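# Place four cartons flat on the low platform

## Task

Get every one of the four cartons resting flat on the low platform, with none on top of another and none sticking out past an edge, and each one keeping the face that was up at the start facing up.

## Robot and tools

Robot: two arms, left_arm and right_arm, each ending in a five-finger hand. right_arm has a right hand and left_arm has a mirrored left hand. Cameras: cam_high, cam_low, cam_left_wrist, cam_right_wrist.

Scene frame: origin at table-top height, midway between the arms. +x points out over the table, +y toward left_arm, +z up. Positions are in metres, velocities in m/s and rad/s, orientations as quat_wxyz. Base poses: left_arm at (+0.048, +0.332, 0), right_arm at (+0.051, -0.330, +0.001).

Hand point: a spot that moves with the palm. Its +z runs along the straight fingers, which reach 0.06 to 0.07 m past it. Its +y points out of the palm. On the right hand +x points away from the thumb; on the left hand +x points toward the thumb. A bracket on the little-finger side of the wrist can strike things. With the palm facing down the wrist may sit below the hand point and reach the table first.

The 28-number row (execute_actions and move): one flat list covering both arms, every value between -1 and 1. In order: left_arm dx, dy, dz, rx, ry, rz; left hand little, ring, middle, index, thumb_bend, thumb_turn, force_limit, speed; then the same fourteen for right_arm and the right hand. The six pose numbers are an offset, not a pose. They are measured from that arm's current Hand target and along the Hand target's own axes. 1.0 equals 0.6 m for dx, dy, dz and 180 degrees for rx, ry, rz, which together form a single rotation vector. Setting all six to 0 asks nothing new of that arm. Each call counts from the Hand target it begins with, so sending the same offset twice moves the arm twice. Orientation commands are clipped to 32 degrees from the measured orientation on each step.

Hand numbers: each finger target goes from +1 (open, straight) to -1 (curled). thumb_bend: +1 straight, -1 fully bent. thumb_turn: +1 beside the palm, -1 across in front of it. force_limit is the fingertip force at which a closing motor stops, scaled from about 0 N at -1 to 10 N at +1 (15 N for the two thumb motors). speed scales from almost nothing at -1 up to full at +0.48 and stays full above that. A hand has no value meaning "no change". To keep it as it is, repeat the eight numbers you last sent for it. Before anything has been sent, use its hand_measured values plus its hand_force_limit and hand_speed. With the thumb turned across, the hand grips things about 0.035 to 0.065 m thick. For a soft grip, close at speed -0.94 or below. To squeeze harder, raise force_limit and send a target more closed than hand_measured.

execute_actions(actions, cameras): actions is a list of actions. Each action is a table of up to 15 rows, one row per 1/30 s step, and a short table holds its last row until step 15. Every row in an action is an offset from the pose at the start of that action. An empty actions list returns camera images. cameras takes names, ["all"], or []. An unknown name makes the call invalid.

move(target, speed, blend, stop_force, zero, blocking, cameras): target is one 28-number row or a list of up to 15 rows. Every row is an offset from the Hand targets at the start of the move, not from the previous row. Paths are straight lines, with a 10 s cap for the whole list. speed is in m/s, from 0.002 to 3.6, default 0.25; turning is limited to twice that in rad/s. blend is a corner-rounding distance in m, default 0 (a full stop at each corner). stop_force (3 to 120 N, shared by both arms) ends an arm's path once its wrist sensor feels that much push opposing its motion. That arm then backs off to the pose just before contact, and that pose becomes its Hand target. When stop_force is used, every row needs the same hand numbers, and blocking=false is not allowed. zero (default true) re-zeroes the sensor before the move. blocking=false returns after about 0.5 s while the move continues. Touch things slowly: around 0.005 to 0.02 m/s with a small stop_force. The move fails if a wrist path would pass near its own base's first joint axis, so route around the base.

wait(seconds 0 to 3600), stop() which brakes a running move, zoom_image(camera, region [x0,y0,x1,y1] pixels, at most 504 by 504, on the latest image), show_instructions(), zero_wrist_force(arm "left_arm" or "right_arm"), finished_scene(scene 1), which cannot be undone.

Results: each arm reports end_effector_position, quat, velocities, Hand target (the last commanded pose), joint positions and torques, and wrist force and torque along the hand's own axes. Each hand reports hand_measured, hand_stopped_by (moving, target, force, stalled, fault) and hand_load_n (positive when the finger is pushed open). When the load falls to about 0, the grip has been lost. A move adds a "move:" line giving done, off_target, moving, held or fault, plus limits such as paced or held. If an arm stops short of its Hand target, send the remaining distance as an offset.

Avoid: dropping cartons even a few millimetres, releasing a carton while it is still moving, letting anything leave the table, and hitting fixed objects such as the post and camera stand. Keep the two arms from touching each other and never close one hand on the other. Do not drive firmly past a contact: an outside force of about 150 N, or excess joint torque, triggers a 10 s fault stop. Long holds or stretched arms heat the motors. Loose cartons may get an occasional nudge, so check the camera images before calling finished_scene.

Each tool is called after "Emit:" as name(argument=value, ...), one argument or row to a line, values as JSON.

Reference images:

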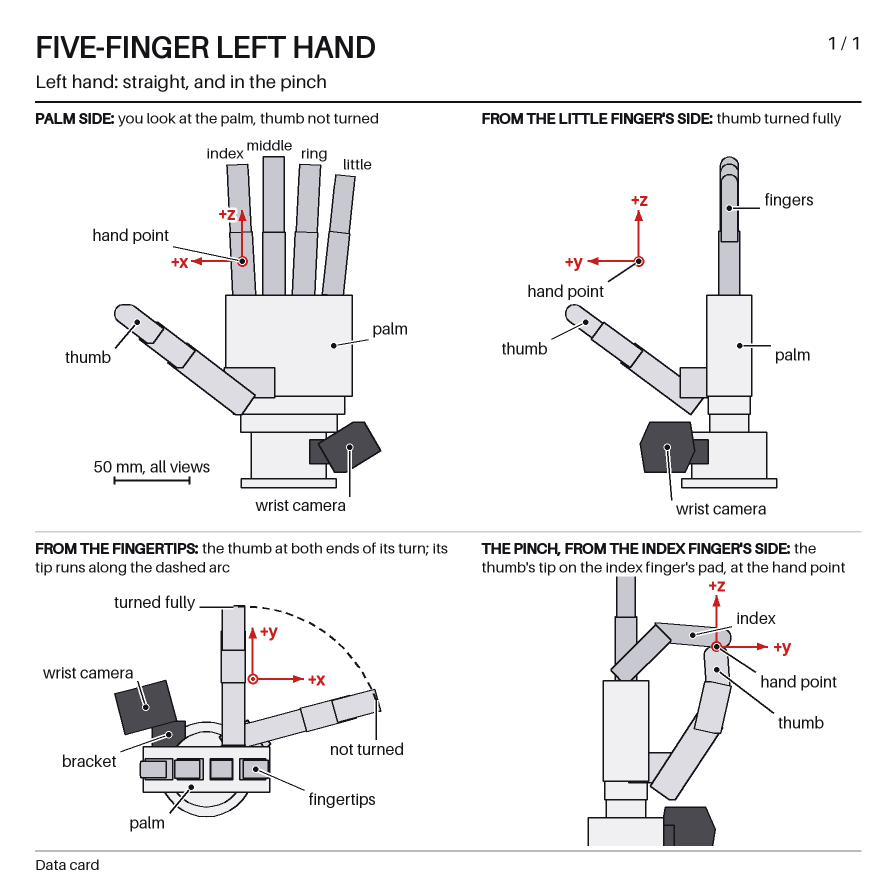

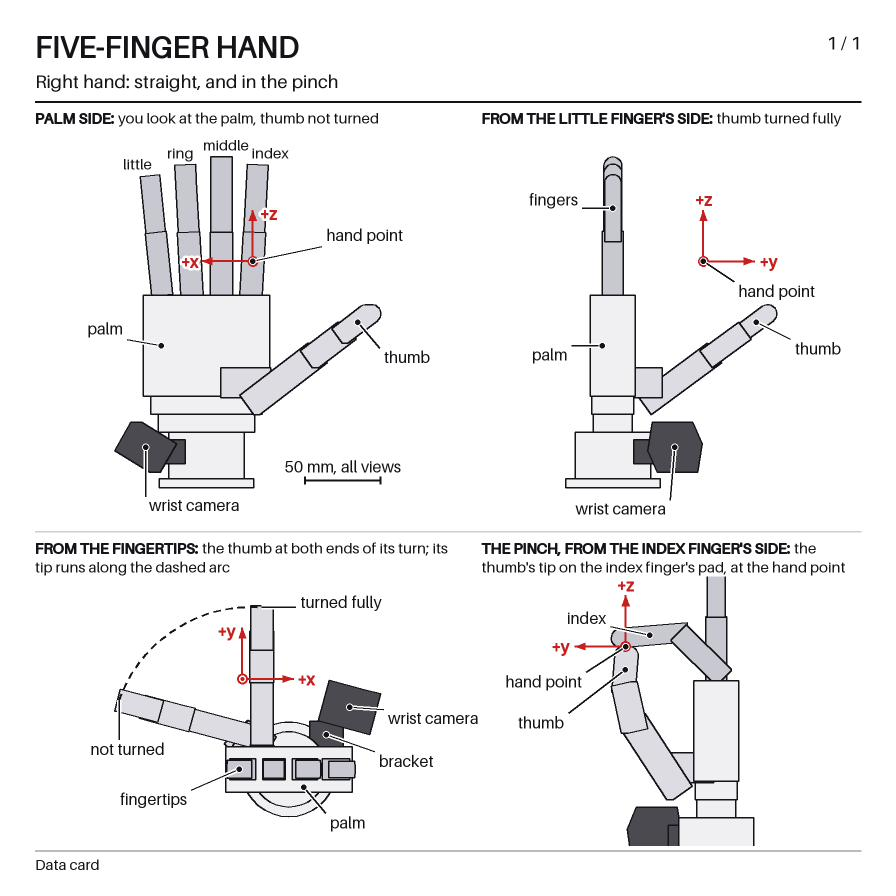

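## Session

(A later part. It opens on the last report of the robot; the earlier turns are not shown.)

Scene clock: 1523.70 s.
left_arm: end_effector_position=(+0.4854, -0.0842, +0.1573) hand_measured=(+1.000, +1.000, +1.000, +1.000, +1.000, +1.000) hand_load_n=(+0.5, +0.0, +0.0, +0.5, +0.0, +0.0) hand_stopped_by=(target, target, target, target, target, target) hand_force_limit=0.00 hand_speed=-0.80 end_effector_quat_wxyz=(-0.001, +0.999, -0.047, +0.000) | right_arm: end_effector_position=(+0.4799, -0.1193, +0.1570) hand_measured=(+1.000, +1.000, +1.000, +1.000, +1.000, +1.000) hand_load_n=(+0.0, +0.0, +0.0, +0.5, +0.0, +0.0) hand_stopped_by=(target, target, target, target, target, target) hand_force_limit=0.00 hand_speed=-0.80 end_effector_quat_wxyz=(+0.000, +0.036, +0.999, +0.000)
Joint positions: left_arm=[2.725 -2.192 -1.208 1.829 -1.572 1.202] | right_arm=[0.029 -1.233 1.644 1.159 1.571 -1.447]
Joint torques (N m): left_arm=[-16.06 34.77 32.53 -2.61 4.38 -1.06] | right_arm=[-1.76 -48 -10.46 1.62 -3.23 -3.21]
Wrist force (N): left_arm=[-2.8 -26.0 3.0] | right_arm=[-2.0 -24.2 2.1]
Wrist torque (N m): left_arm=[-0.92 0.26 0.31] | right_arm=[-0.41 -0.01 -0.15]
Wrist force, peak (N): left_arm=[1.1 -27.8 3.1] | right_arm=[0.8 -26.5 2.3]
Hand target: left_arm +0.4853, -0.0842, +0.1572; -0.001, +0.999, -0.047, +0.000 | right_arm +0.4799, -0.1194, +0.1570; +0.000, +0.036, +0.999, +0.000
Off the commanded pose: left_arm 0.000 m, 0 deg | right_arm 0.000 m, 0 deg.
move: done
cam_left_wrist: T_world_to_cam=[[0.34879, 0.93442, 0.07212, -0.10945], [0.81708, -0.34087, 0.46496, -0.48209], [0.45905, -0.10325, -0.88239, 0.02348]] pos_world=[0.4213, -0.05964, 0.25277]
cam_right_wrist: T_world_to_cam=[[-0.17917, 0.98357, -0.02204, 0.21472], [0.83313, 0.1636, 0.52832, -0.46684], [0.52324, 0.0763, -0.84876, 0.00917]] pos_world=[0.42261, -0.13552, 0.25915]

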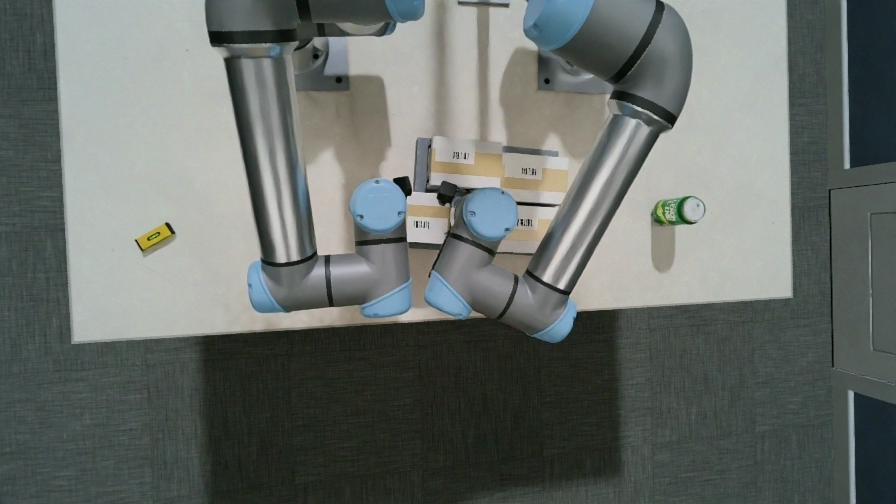

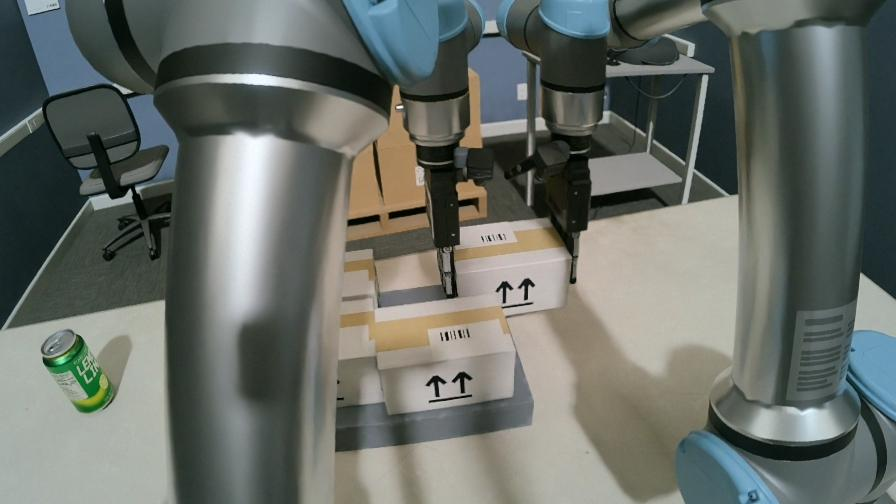

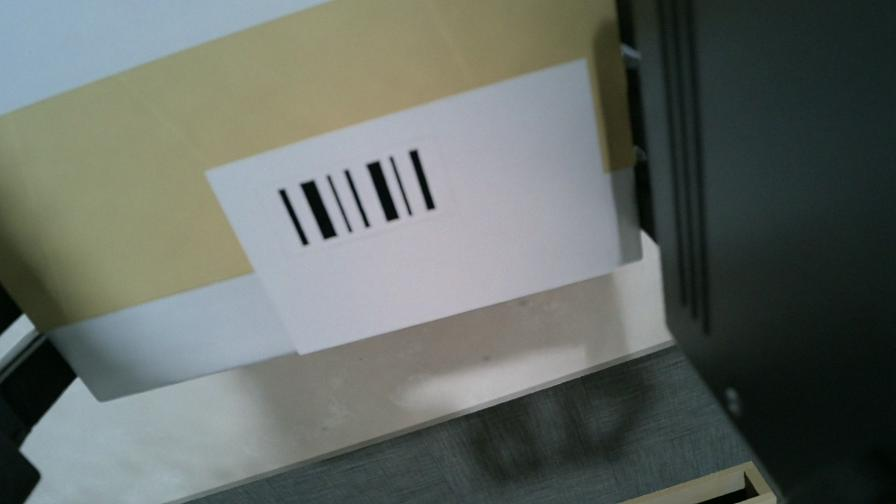

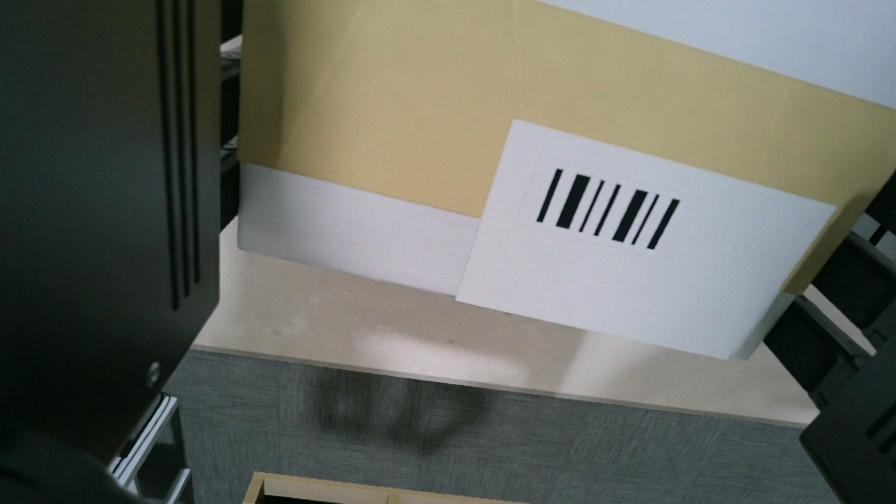

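Emit:
move(
  target=[0,-0.13,0,0,0,0,1,1,1,1,1,1,0,-0.8,0,0.13,0,0,0,0,1,1,1,1,1,1,0,-0.8],
  speed=0.05,
  cameras=["all"],
)

Scene clock: 1561.43 s.
left_arm: end_effector_position=(+0.4926, -0.0065, +0.1574) hand_measured=(+1.000, +1.000, +1.000, +1.000, +1.000, +1.000) hand_load_n=(+0.5, +0.0, +0.0, +0.0, +0.0, +0.0) hand_stopped_by=(target, target, target, target, target, target) hand_force_limit=0.00 hand_speed=-0.80 end_effector_quat_wxyz=(-0.001, +0.999, -0.047, +0.000) | right_arm: end_effector_position=(+0.4855, -0.0415, +0.1569) hand_measured=(+1.000, +1.000, +1.000, +1.000, +1.000, +1.000) hand_load_n=(+0.0, +0.0, +0.0, +0.5, +0.0, +0.0) hand_stopped_by=(target, target, target, target, target, target) hand_force_limit=0.00 hand_speed=-0.80 end_effector_quat_wxyz=(+0.000, +0.036, +0.999, +0.000) end_effector_velocity=(-0.001, -0.001, +0.000) end_effector_angular_velocity=(+0.001, +0.002, +0.002)
Joint positions: left_arm=[2.873 -2.092 -1.369 1.889 -1.572 1.349] | right_arm=[0.21 -1.144 1.516 1.198 1.572 -1.266]
Joint velocities: left_arm=[within noise] | right_arm=[-0.003 -0.002 0.004 0 -0.001 -0.006]
Joint torques (N m): left_arm=[-14.87 30.87 33.94 -1.34 4.87 -1.95] | right_arm=[2.33 -52.36 -4.87 1.08 -3.88 -2.88]
Wrist force (N): left_arm=[-9.0 -27.7 3.4] | right_arm=[-7.5 -26.3 2.2]
Wrist torque (N m): left_arm=[-0.94 0.33 0.82] | right_arm=[-0.54 -0.04 -0.43]
Wrist force, peak (N): left_arm=[-9.3 -28.1 3.1] | right_arm=[-7.5 -26.3 2.2]
Hand target: left_arm +0.4926, -0.0065, +0.1574; -0.001, +0.999, -0.047, +0.000 | right_arm +0.4855, -0.0416, +0.1570; +0.000, +0.036, +0.999, +0.000
Off the commanded pose: left_arm 0.000 m, 0 deg | right_arm 0.000 m, 0 deg.
move: done
cam_left_wrist: T_world_to_cam=[[0.34886, 0.93439, 0.07216, -0.18466], [0.81705, -0.34096, 0.46496, -0.46165], [0.45905, -0.10325, -0.88239, 0.02833]] pos_world=[0.4286, 0.01806, 0.25297]
cam_right_wrist: T_world_to_cam=[[-0.17913, 0.98358, -0.02211, 0.13911], [0.83319, 0.16361, 0.52823, -0.48419], [0.52317, 0.0762, -0.84881, 0.00024]] pos_world=[0.42821, -0.05762, 0.25905]

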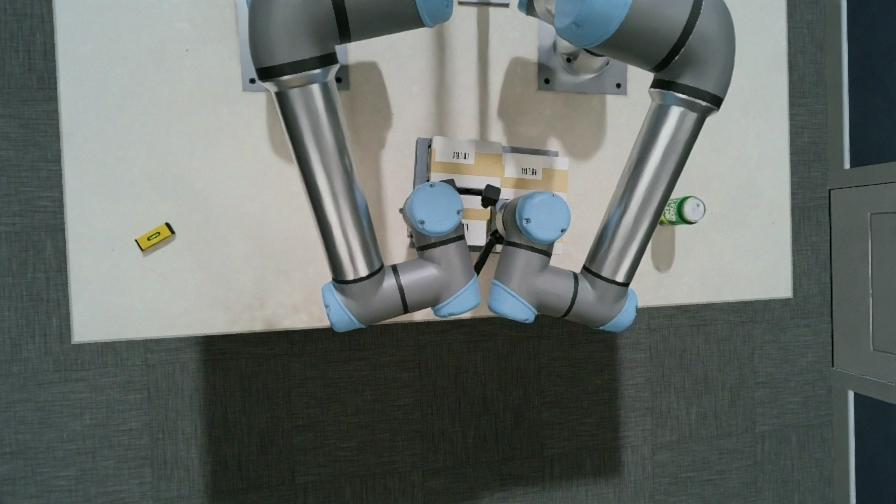

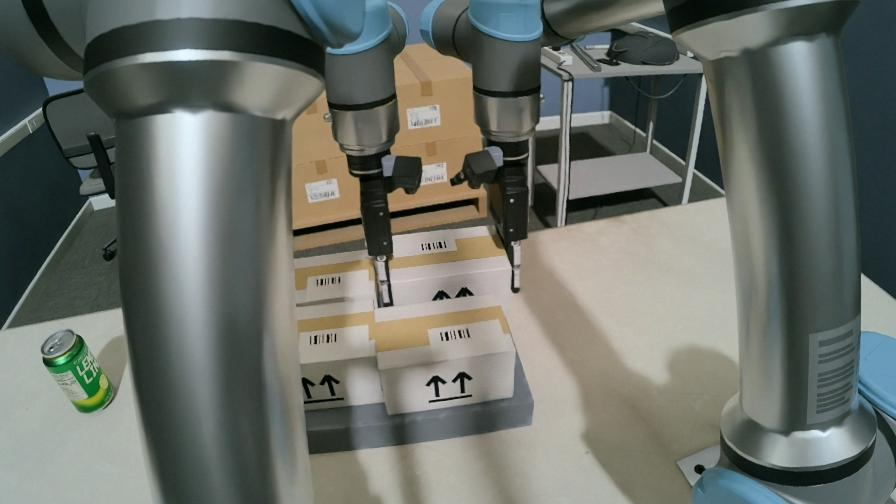

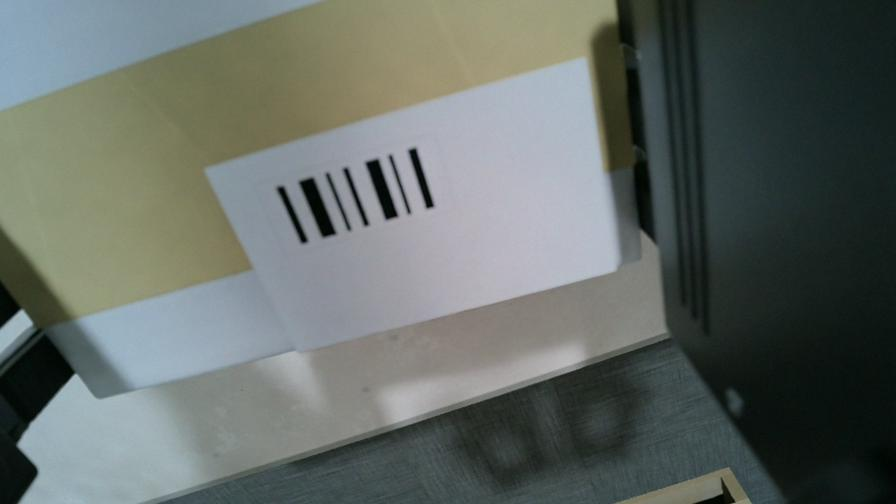

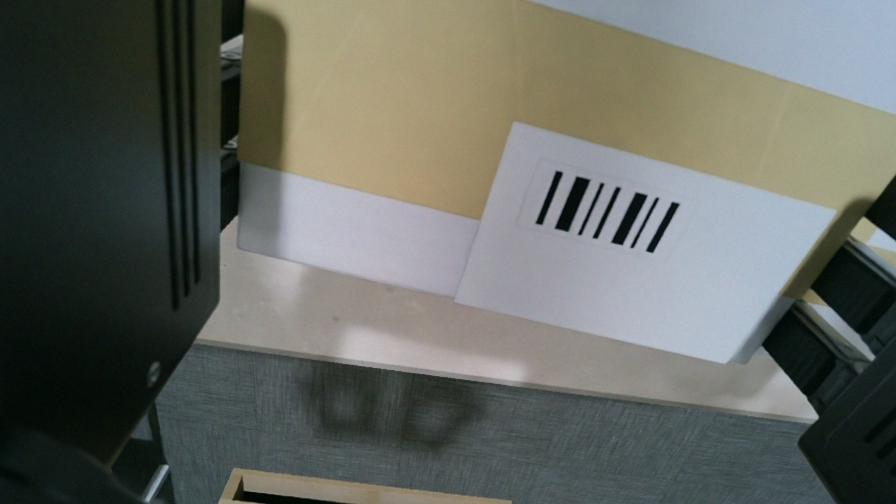

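Emit:
zoom_image(
  camera="cam_low",
  region=[290, 210, 540, 350],
)

Emit:
zoom_image(
  camera="cam_right_wrist",
  region=[696, 150, 896, 350],
)

Emit:
zoom_image(
  camera="cam_high",
  region=[390, 120, 590, 270],
)

Scaled by 2.016 from the camera's image (finer frame: 1280x720).

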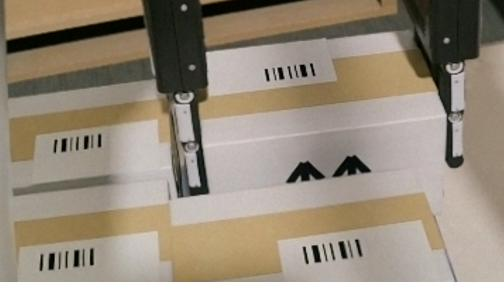

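Scaled by 2.520 from the camera's image (finer frame: 1280x720).

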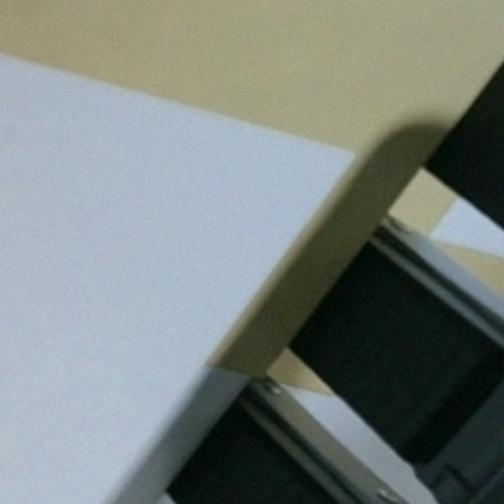

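Scaled by 2.520 from the camera's image (finer frame: 1280x720).

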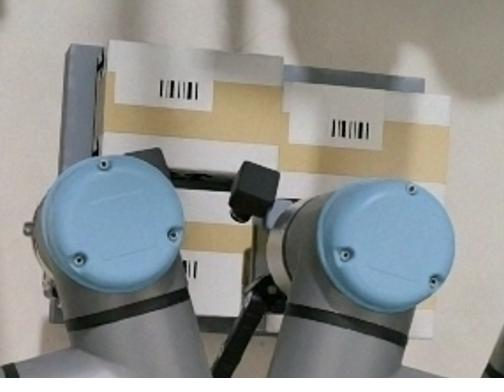

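Emit:
move(
  target=[-0.0005,0,0.024,0,0,0,1,1,1,1,1,1,0,-0.8,-0.0005,0,0.024,0,0,0,1,1,1,1,1,1,0,-0.8],
  speed=0.03,
)

Emit:
move(
  target=[0,0,0.015,0,0,0,1,1,1,1,1,1,0,-0.8,0,0,0.015,0,0,0,1,1,1,1,1,1,0,-0.8],
  speed=0.004,
  stop_force=4,
  cameras=["all"],
)

Scene clock: 1587.20 s.
left_arm: end_effector_position=(+0.4923, -0.0065, +0.1427) hand_measured=(+1.000, +1.000, +1.000, +1.000, +1.000, +1.000) hand_load_n=(+0.0, +0.5, +0.0, +0.5, +0.0, +0.0) hand_stopped_by=(target, target, target, target, target, target) hand_force_limit=0.00 hand_speed=-0.80 end_effector_quat_wxyz=(-0.001, +0.999, -0.047, +0.000) end_effector_velocity=(-0.001, +0.000, +0.001) end_effector_angular_velocity=(+0.001, +0.003, +0.000) | right_arm: end_effector_position=(+0.4858, -0.0416, +0.1423) hand_measured=(+1.000, +1.000, +1.000, +1.000, +1.000, +1.000) hand_load_n=(+0.0, +0.0, +0.0, +0.5, +0.0, +0.0) hand_stopped_by=(target, target, target, target, target, target) hand_force_limit=0.00 hand_speed=-0.80 end_effector_quat_wxyz=(+0.000, +0.036, +0.999, +0.000) end_effector_velocity=(-0.001, -0.001, +0.001) end_effector_angular_velocity=(-0.002, +0.004, +0.000)
Joint positions: left_arm=[2.873 -2.103 -1.391 1.922 -1.572 1.349] | right_arm=[0.21 -1.131 1.537 1.164 1.571 -1.266]
Joint velocities: left_arm=[0 0 0.001 -0.005 0 0] | right_arm=[-0.001 0 -0.001 0.006 0.001 0]
Joint torques (N m): left_arm=[-14.73 49.12 30.54 -2.84 7.4 -1.51] | right_arm=[-2.35 -45.48 -29.28 4.49 -6.71 -2.93]
Wrist force (N): left_arm=[-5.2 -23.1 2.9] | right_arm=[-4.5 -21.7 2.2]
Wrist torque (N m): left_arm=[-0.75 0.12 0.65] | right_arm=[-0.31 -0.12 -0.25]
Wrist force, peak (N): left_arm=[-9.4 -27.8 3.1] | right_arm=[-7.8 -26.5 2.5]
Hand target: left_arm +0.4923, -0.0065, +0.1430; -0.001, +0.999, -0.047, +0.000 | right_arm +0.4858, -0.0416, +0.1426; +0.000, +0.036, +0.999, +0.000
Off the commanded pose: left_arm 0.000 m, 0 deg | right_arm 0.000 m, 0 deg.
move: done

Scene clock: 1590.13 s.
left_arm: end_effector_position=(+0.4923, -0.0065, +0.1362) hand_measured=(+1.000, +1.000, +1.000, +1.000, +1.000, +1.000) hand_load_n=(+0.0, +0.0, +0.0, +0.0, +0.0, +0.0) hand_stopped_by=(target, target, target, target, target, target) hand_force_limit=0.00 hand_speed=-0.80 end_effector_quat_wxyz=(-0.001, +0.999, -0.047, +0.000) | right_arm: end_effector_position=(+0.4859, -0.0416, +0.1367) hand_measured=(+1.000, +1.000, +1.000, +1.000, +1.000, +1.000) hand_load_n=(+0.0, +0.0, +0.0, +0.5, +0.0, +0.0) hand_stopped_by=(target, target, target, target, target, target) hand_force_limit=0.00 hand_speed=-0.80 end_effector_quat_wxyz=(+0.000, +0.036, +0.999, +0.000)
Joint positions: left_arm=[2.873 -2.109 -1.4 1.937 -1.572 1.349] | right_arm=[0.21 -1.125 1.544 1.151 1.571 -1.266]
Joint torques (N m): left_arm=[-6.16 47.94 30.62 -2.11 7.1 0.2] | right_arm=[0.62 -52.2 -29.91 3.64 -5.1 -2.93]
Wrist force (N): left_arm=[-3.7 -25.6 -3.8] | right_arm=[-4.0 -20.4 0.6]
Wrist torque (N m): left_arm=[-0.55 -0.32 0.79] | right_arm=[-0.18 -0.12 -0.20]
Wrist force, peak (N): left_arm=[-3.1 -26.0 -5.1] | right_arm=[-4.3 -24.4 2.4]
Hand target: left_arm +0.4923, -0.0065, +0.1362; -0.001, +0.999, -0.047, +0.000 (not the last commanded pose) | right_arm +0.4859, -0.0416, +0.1367; +0.000, +0.036, +0.999, +0.000 (not the last commanded pose)
Off the commanded pose: left_arm 0.002 m, 0 deg | right_arm 0.003 m, 0 deg.
move: contact (left_arm, right_arm)
cam_left_wrist: T_world_to_cam=[[0.34889, 0.93439, 0.07209, -0.18301], [0.81715, -0.34097, 0.46477, -0.45155], [0.45886, -0.10325, -0.88249, 0.00987]] pos_world=[0.4283, 0.01806, 0.23177]
cam_right_wrist: T_world_to_cam=[[-0.17899, 0.9836, -0.02198, 0.13882], [0.83303, 0.1634, 0.52855, -0.47376], [0.52348, 0.0763, -0.84862, -0.01721]] pos_world=[0.42851, -0.05782, 0.23885]

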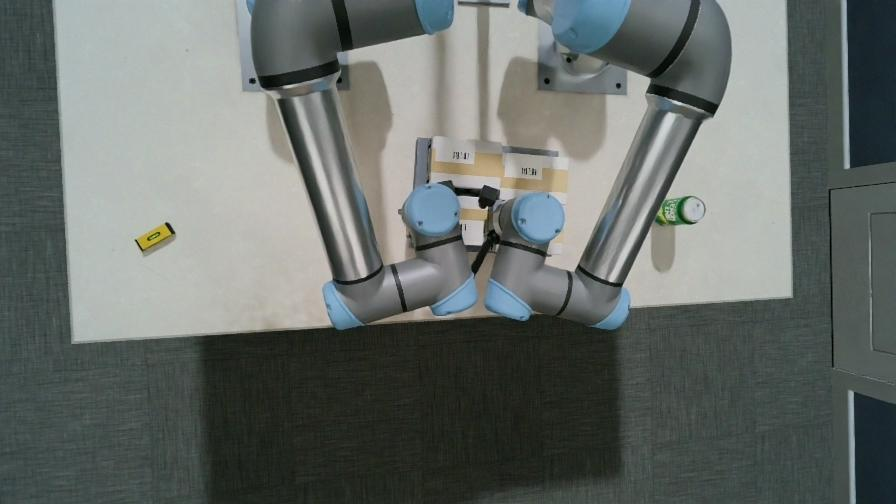

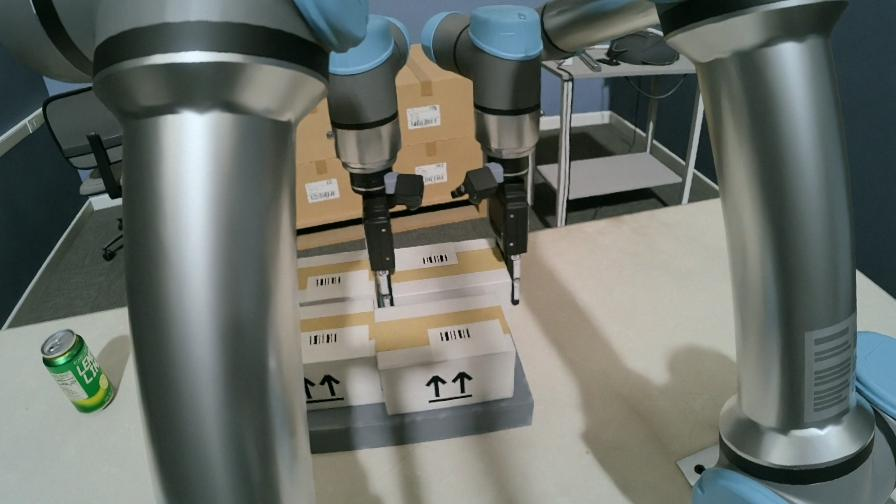

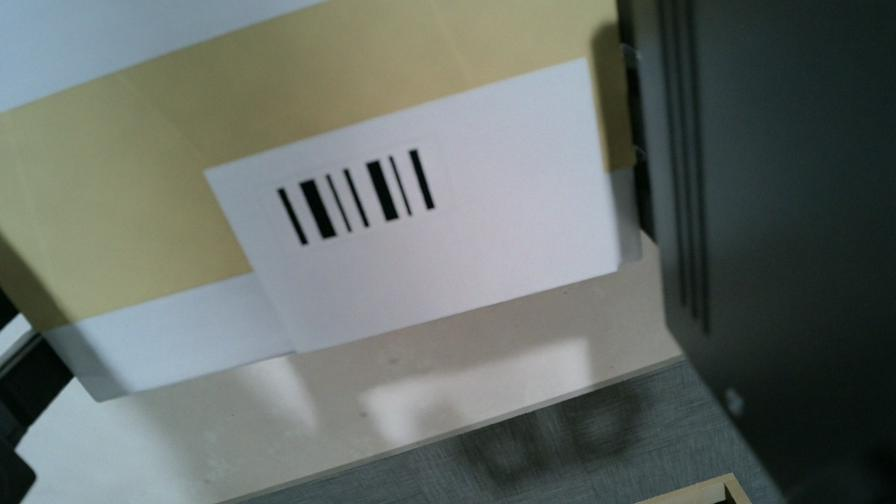

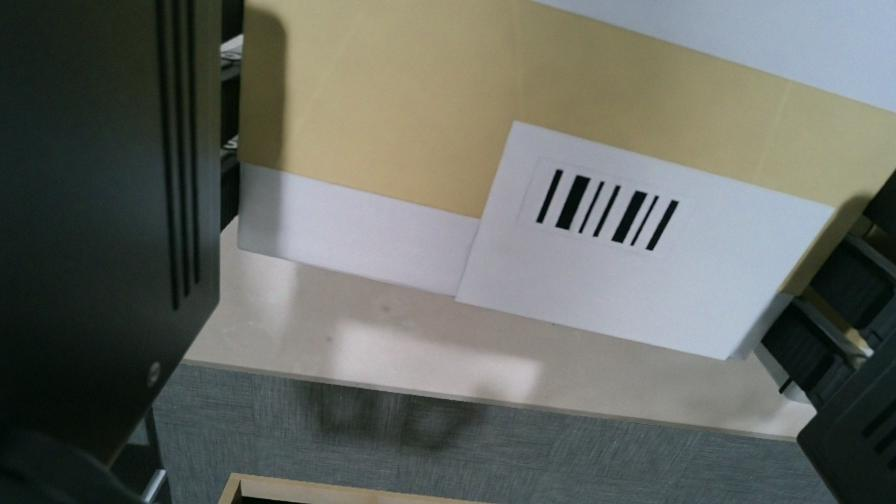

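Emit:
move(
  target=[
    [0,0,0,0,0,0,1,1,1,1,1,1,0,-0.8,0,-0.0133,0,0,0,0,1,1,1,1,1,1,0,-0.8],
    [0,-0.005,0,0,0,0,1,1,1,1,1,1,0,-0.8,0,-0.025,0,0,0,0,1,1,1,1,1,1,0,-0.8],
    [0,-0.005,-0.06,0,0,0,1,1,1,1,1,1,0,-0.8,0,-0.025,0,0,0,0,1,1,1,1,1,1,0,-0.8],
    [0,-0.005,-0.27,0,0,0,1,1,1,1,1,1,0,-0.8,0,-0.025,0,0,0,0,1,1,1,1,1,1,0,-0.8],
  ],
  speed=[0.015,0.02,0.05,0.2],
  blend=[0,0,0.005,0],
  cameras=["all"],
)

Scene clock: 1605.30 s.
left_arm: end_effector_position=(+0.4927, -0.0038, +0.2981) hand_measured=(+1.000, +1.000, +1.000, +1.000, +1.000, +1.000) hand_load_n=(+0.0, +0.0, +0.0, +0.0, +0.0, +0.0) hand_stopped_by=(target, target, target, target, target, target) hand_force_limit=0.00 hand_speed=-0.80 end_effector_quat_wxyz=(-0.001, +0.999, -0.047, +0.000) | right_arm: end_effector_position=(+0.4848, -0.0566, +0.1367) hand_measured=(+1.000, +1.000, +1.000, +1.000, +1.000, +1.000) hand_load_n=(+0.0, +0.0, -0.5, +0.0, +0.0, +0.0) hand_stopped_by=(target, target, target, target, target, target) hand_force_limit=0.00 hand_speed=-0.80 end_effector_quat_wxyz=(+0.000, +0.036, +0.999, +0.000)
Joint positions: left_arm=[2.879 -2.035 -1.091 1.554 -1.572 1.355] | right_arm=[0.177 -1.144 1.572 1.142 1.571 -1.299]
Joint torques (N m): left_arm=[-5.12 37.56 22.74 -3.79 -2.91 -1.33] | right_arm=[12.66 -21.92 -29.07 4.21 -1.68 1.78]
Wrist force (N): left_arm=[0.2 1.5 0.9] | right_arm=[0.7 1.3 -0.9]
Wrist torque (N m): left_arm=[0.08 -0.07 -0.05] | right_arm=[0.26 -0.12 0.13]
Wrist force, peak (N): left_arm=[-3.8 -25.7 -4.0] | right_arm=[-4.2 -20.8 0.6]
Hand target: left_arm +0.4927, -0.0038, +0.2982; -0.001, +0.999, -0.047, +0.000 | right_arm +0.4848, -0.0566, +0.1367; +0.000, +0.036, +0.999, +0.000
Off the commanded pose: left_arm 0.000 m, 0 deg | right_arm 0.000 m, 0 deg.
move: done
cam_left_wrist: T_world_to_cam=[[0.34888, 0.93439, 0.07208, -0.19734], [0.81715, -0.34096, 0.46477, -0.5262], [0.45886, -0.10325, -0.88249, 0.15284]] pos_world=[0.4287, 0.02076, 0.39367]
cam_right_wrist: T_world_to_cam=[[-0.17899, 0.9836, -0.02198, 0.15328], [0.83303, 0.1634, 0.52855, -0.47046], [0.52348, 0.0763, -0.84862, -0.01542]] pos_world=[0.42741, -0.07272, 0.23895]

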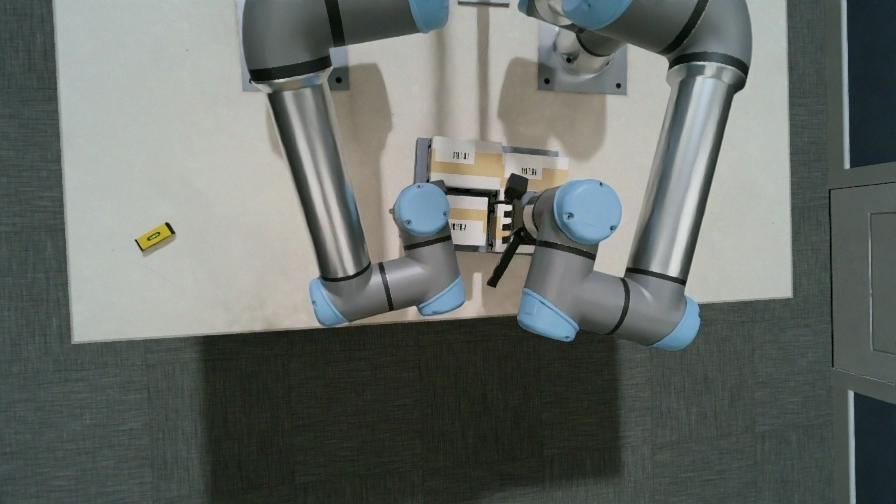

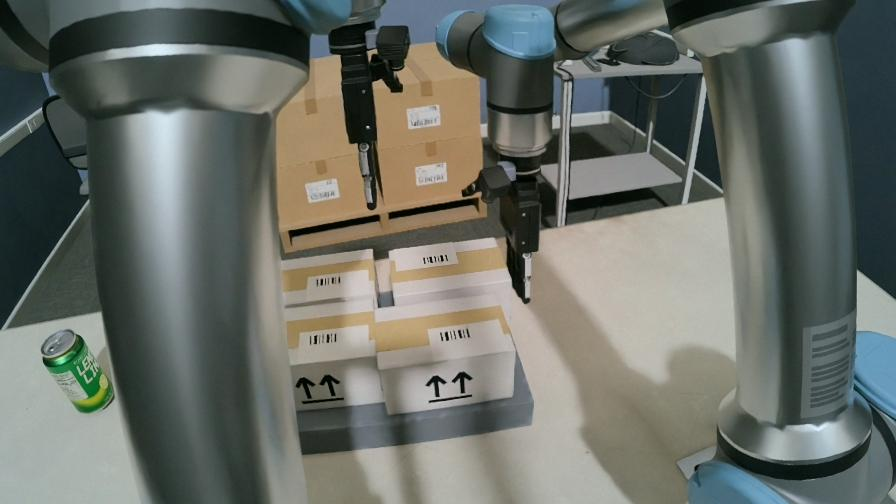

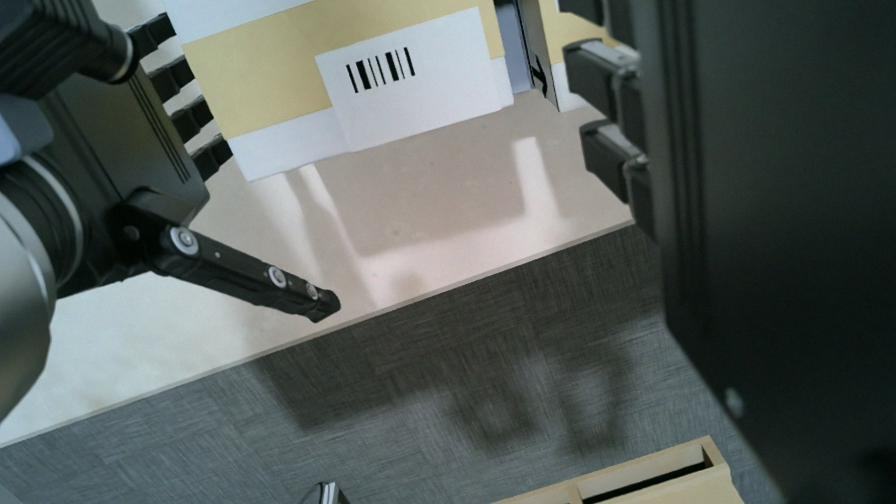

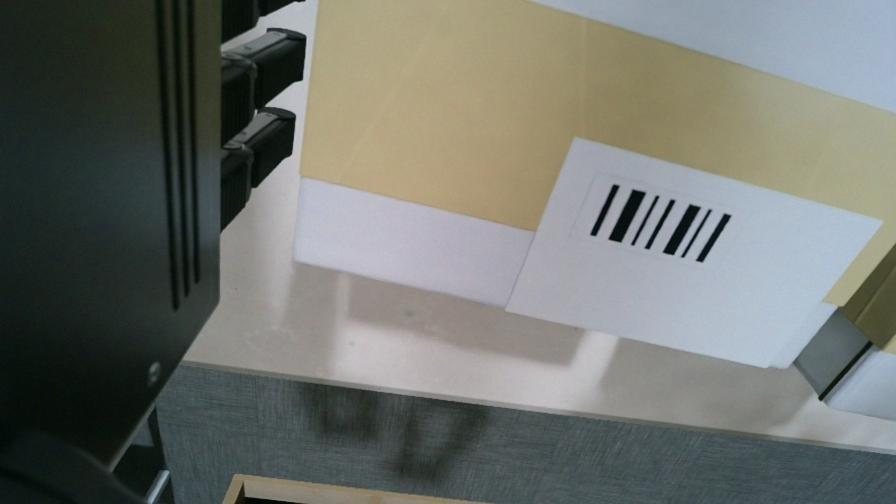

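Emit:
move(
  target=[0,-0.45,-0.08,0,0,0,1,1,1,1,1,1,0,-0.8,0,0,0,0,0,0,1,1,1,1,1,1,0,-0.8],
  speed=0.35,
  cameras=["all"],
)

Emit:
zoom_image(
  camera="cam_high",
  region=[390, 120, 590, 270],
)

Emit:
zoom_image(
  camera="cam_left_wrist",
  region=[0, 0, 500, 300],
)

Scene clock: 1614.80 s.
left_arm: end_effector_position=(+0.5179, +0.2648, +0.3466) hand_measured=(+1.000, +1.000, +1.000, +1.000, +1.000, +1.000) hand_load_n=(+0.0, +0.0, +0.0, +0.0, +0.0, +0.0) hand_stopped_by=(target, target, target, target, target, target) hand_force_limit=0.00 hand_speed=-0.80 end_effector_quat_wxyz=(-0.001, +0.999, -0.047, +0.000) | right_arm: end_effector_position=(+0.4848, -0.0566, +0.1367) hand_measured=(+1.000, +1.000, +1.000, +1.000, +1.000, +1.000) hand_load_n=(+0.0, +0.0, +0.0, +0.0, +0.0, +0.0) hand_stopped_by=(target, target, target, target, target, target) hand_force_limit=0.00 hand_speed=-0.80 end_effector_quat_wxyz=(+0.000, +0.036, +0.999, +0.000)
Joint positions: left_arm=[3.48 -1.889 -1.173 1.492 -1.573 1.957] | right_arm=[0.177 -1.144 1.572 1.142 1.571 -1.299]
Joint torques (N m): left_arm=[5.16 42.7 8.75 -0.37 -0.37 1.14] | right_arm=[12.21 -20.76 -29.2 4.16 -1.71 1.58]
Wrist force (N): left_arm=[0.7 1.5 1.3] | right_arm=[0.6 1.2 -0.7]
Wrist torque (N m): left_arm=[0.07 -0.13 0.04] | right_arm=[0.26 -0.11 0.13]
Wrist force, peak (N): left_arm=[0.6 3.9 1.2] | right_arm=[0.6 1.4 -0.8]
Hand target: left_arm +0.5178, +0.2649, +0.3467; -0.001, +0.999, -0.047, +0.000 | right_arm +0.4848, -0.0566, +0.1367; +0.000, +0.036, +0.999, +0.000
Off the commanded pose: left_arm 0.000 m, 0 deg | right_arm 0.000 m, 0 deg.
move: done
cam_left_wrist: T_world_to_cam=[[0.34885, 0.93441, 0.07196, -0.46054], [0.81717, -0.34087, 0.46481, -0.4778], [0.45885, -0.10335, -0.88248, 0.21184]] pos_world=[0.4539, 0.28936, 0.44217]
cam_right_wrist: T_world_to_cam=[[-0.17899, 0.9836, -0.02198, 0.15328], [0.83303, 0.1634, 0.52855, -0.47046], [0.52348, 0.0763, -0.84862, -0.01542]] pos_world=[0.42741, -0.07272, 0.23895]

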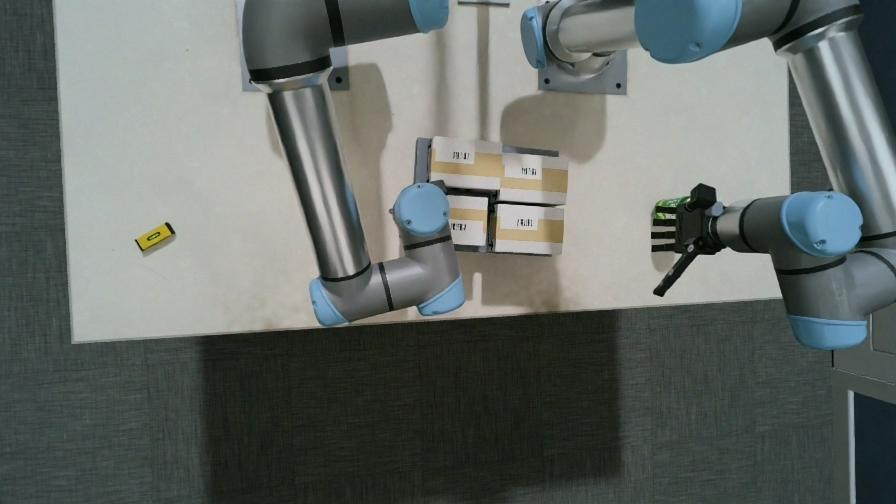

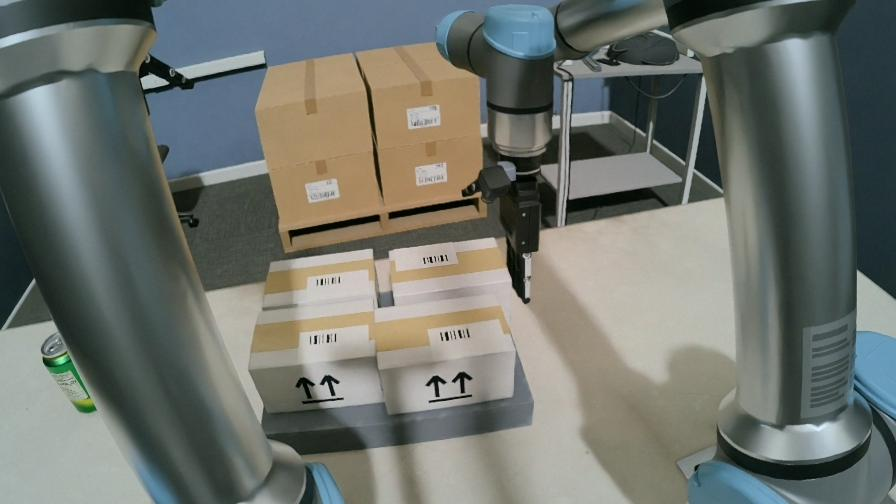

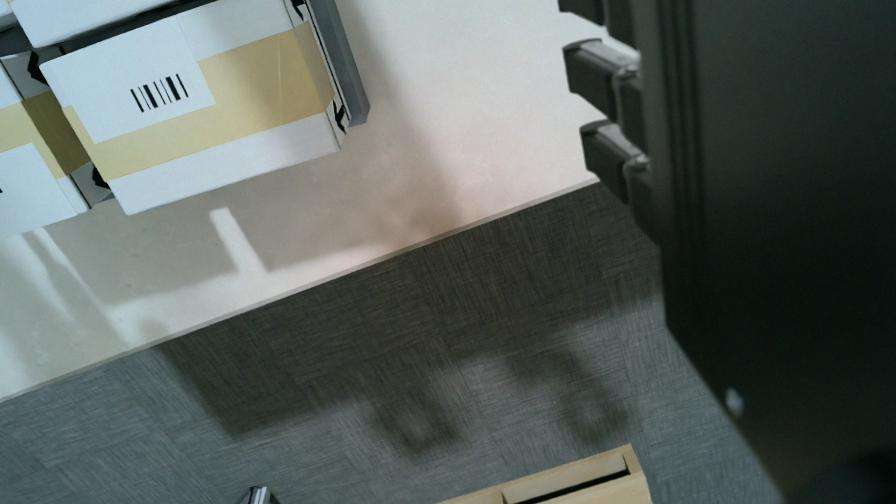

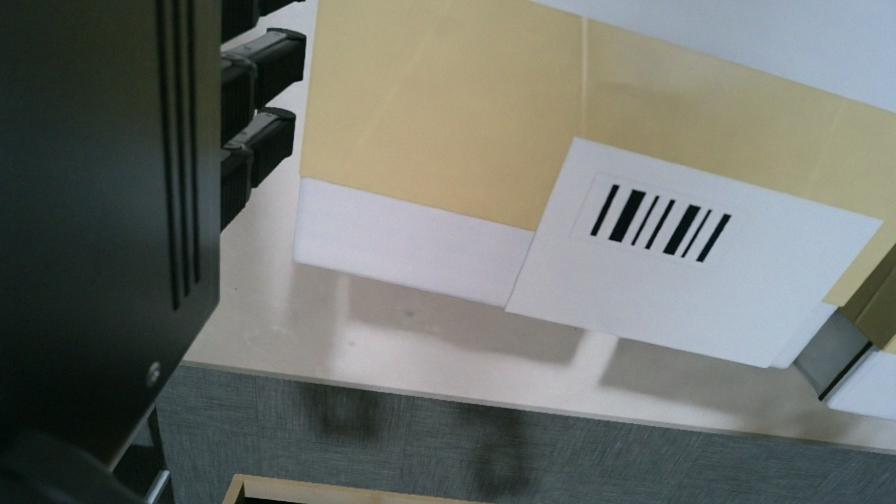

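Scaled by 2.520 from the camera's image (finer frame: 1280x720).

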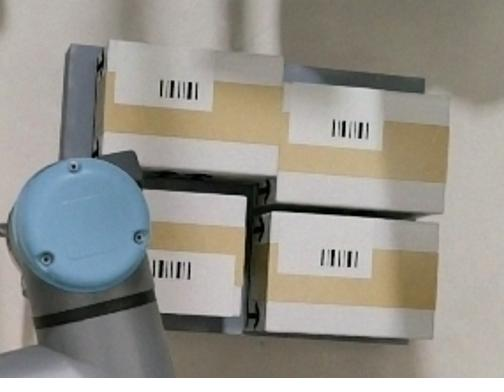

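Scaled by 1.008 from the camera's image (finer frame: 1280x720).

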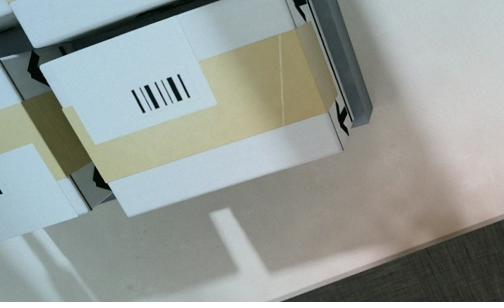

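Emit:
zoom_image(
  camera="cam_left_wrist",
  region=[240, 0, 420, 180],
)

Emit:
zoom_image(
  camera="cam_high",
  region=[470, 190, 580, 265],
)

Emit:
zoom_image(
  camera="cam_low",
  region=[240, 230, 540, 460],
)

Scaled by 2.800 from the camera's image (finer frame: 1280x720).

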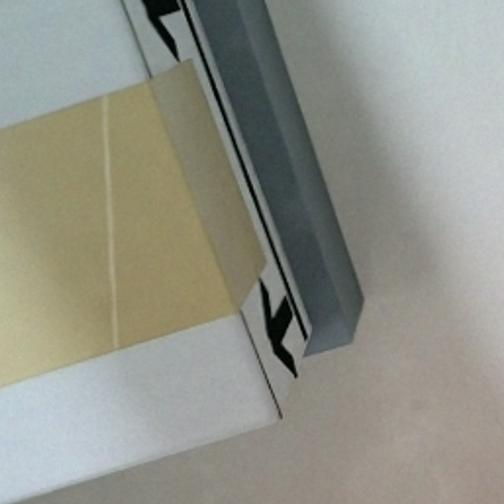

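Scaled by 4.582 from the camera's image (finer frame: 1280x720).

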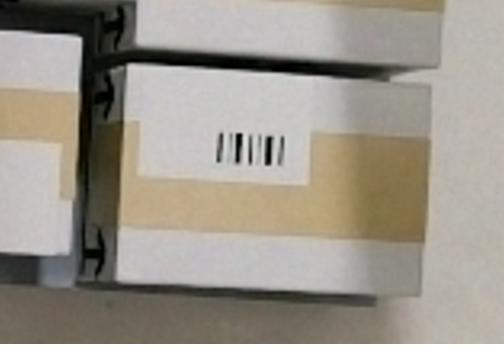

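Scaled by 1.680 from the camera's image (finer frame: 1280x720).

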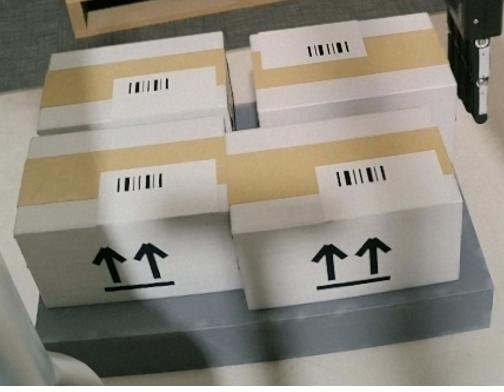

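Emit:
zoom_image(
  camera="cam_low",
  region=[360, 360, 540, 450],
)

Emit:
zoom_image(
  camera="cam_low",
  region=[240, 360, 400, 450],
)

Scaled by 2.800 from the camera's image (finer frame: 1280x720).

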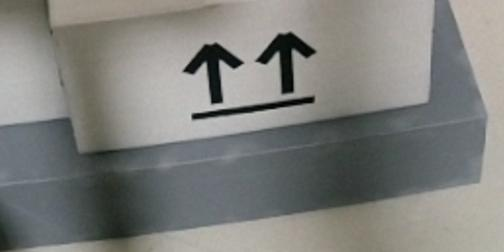

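Scaled by 3.150 from the camera's image (finer frame: 1280x720).

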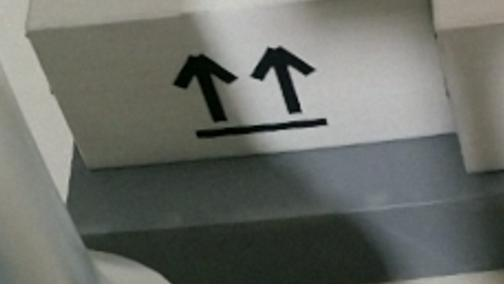

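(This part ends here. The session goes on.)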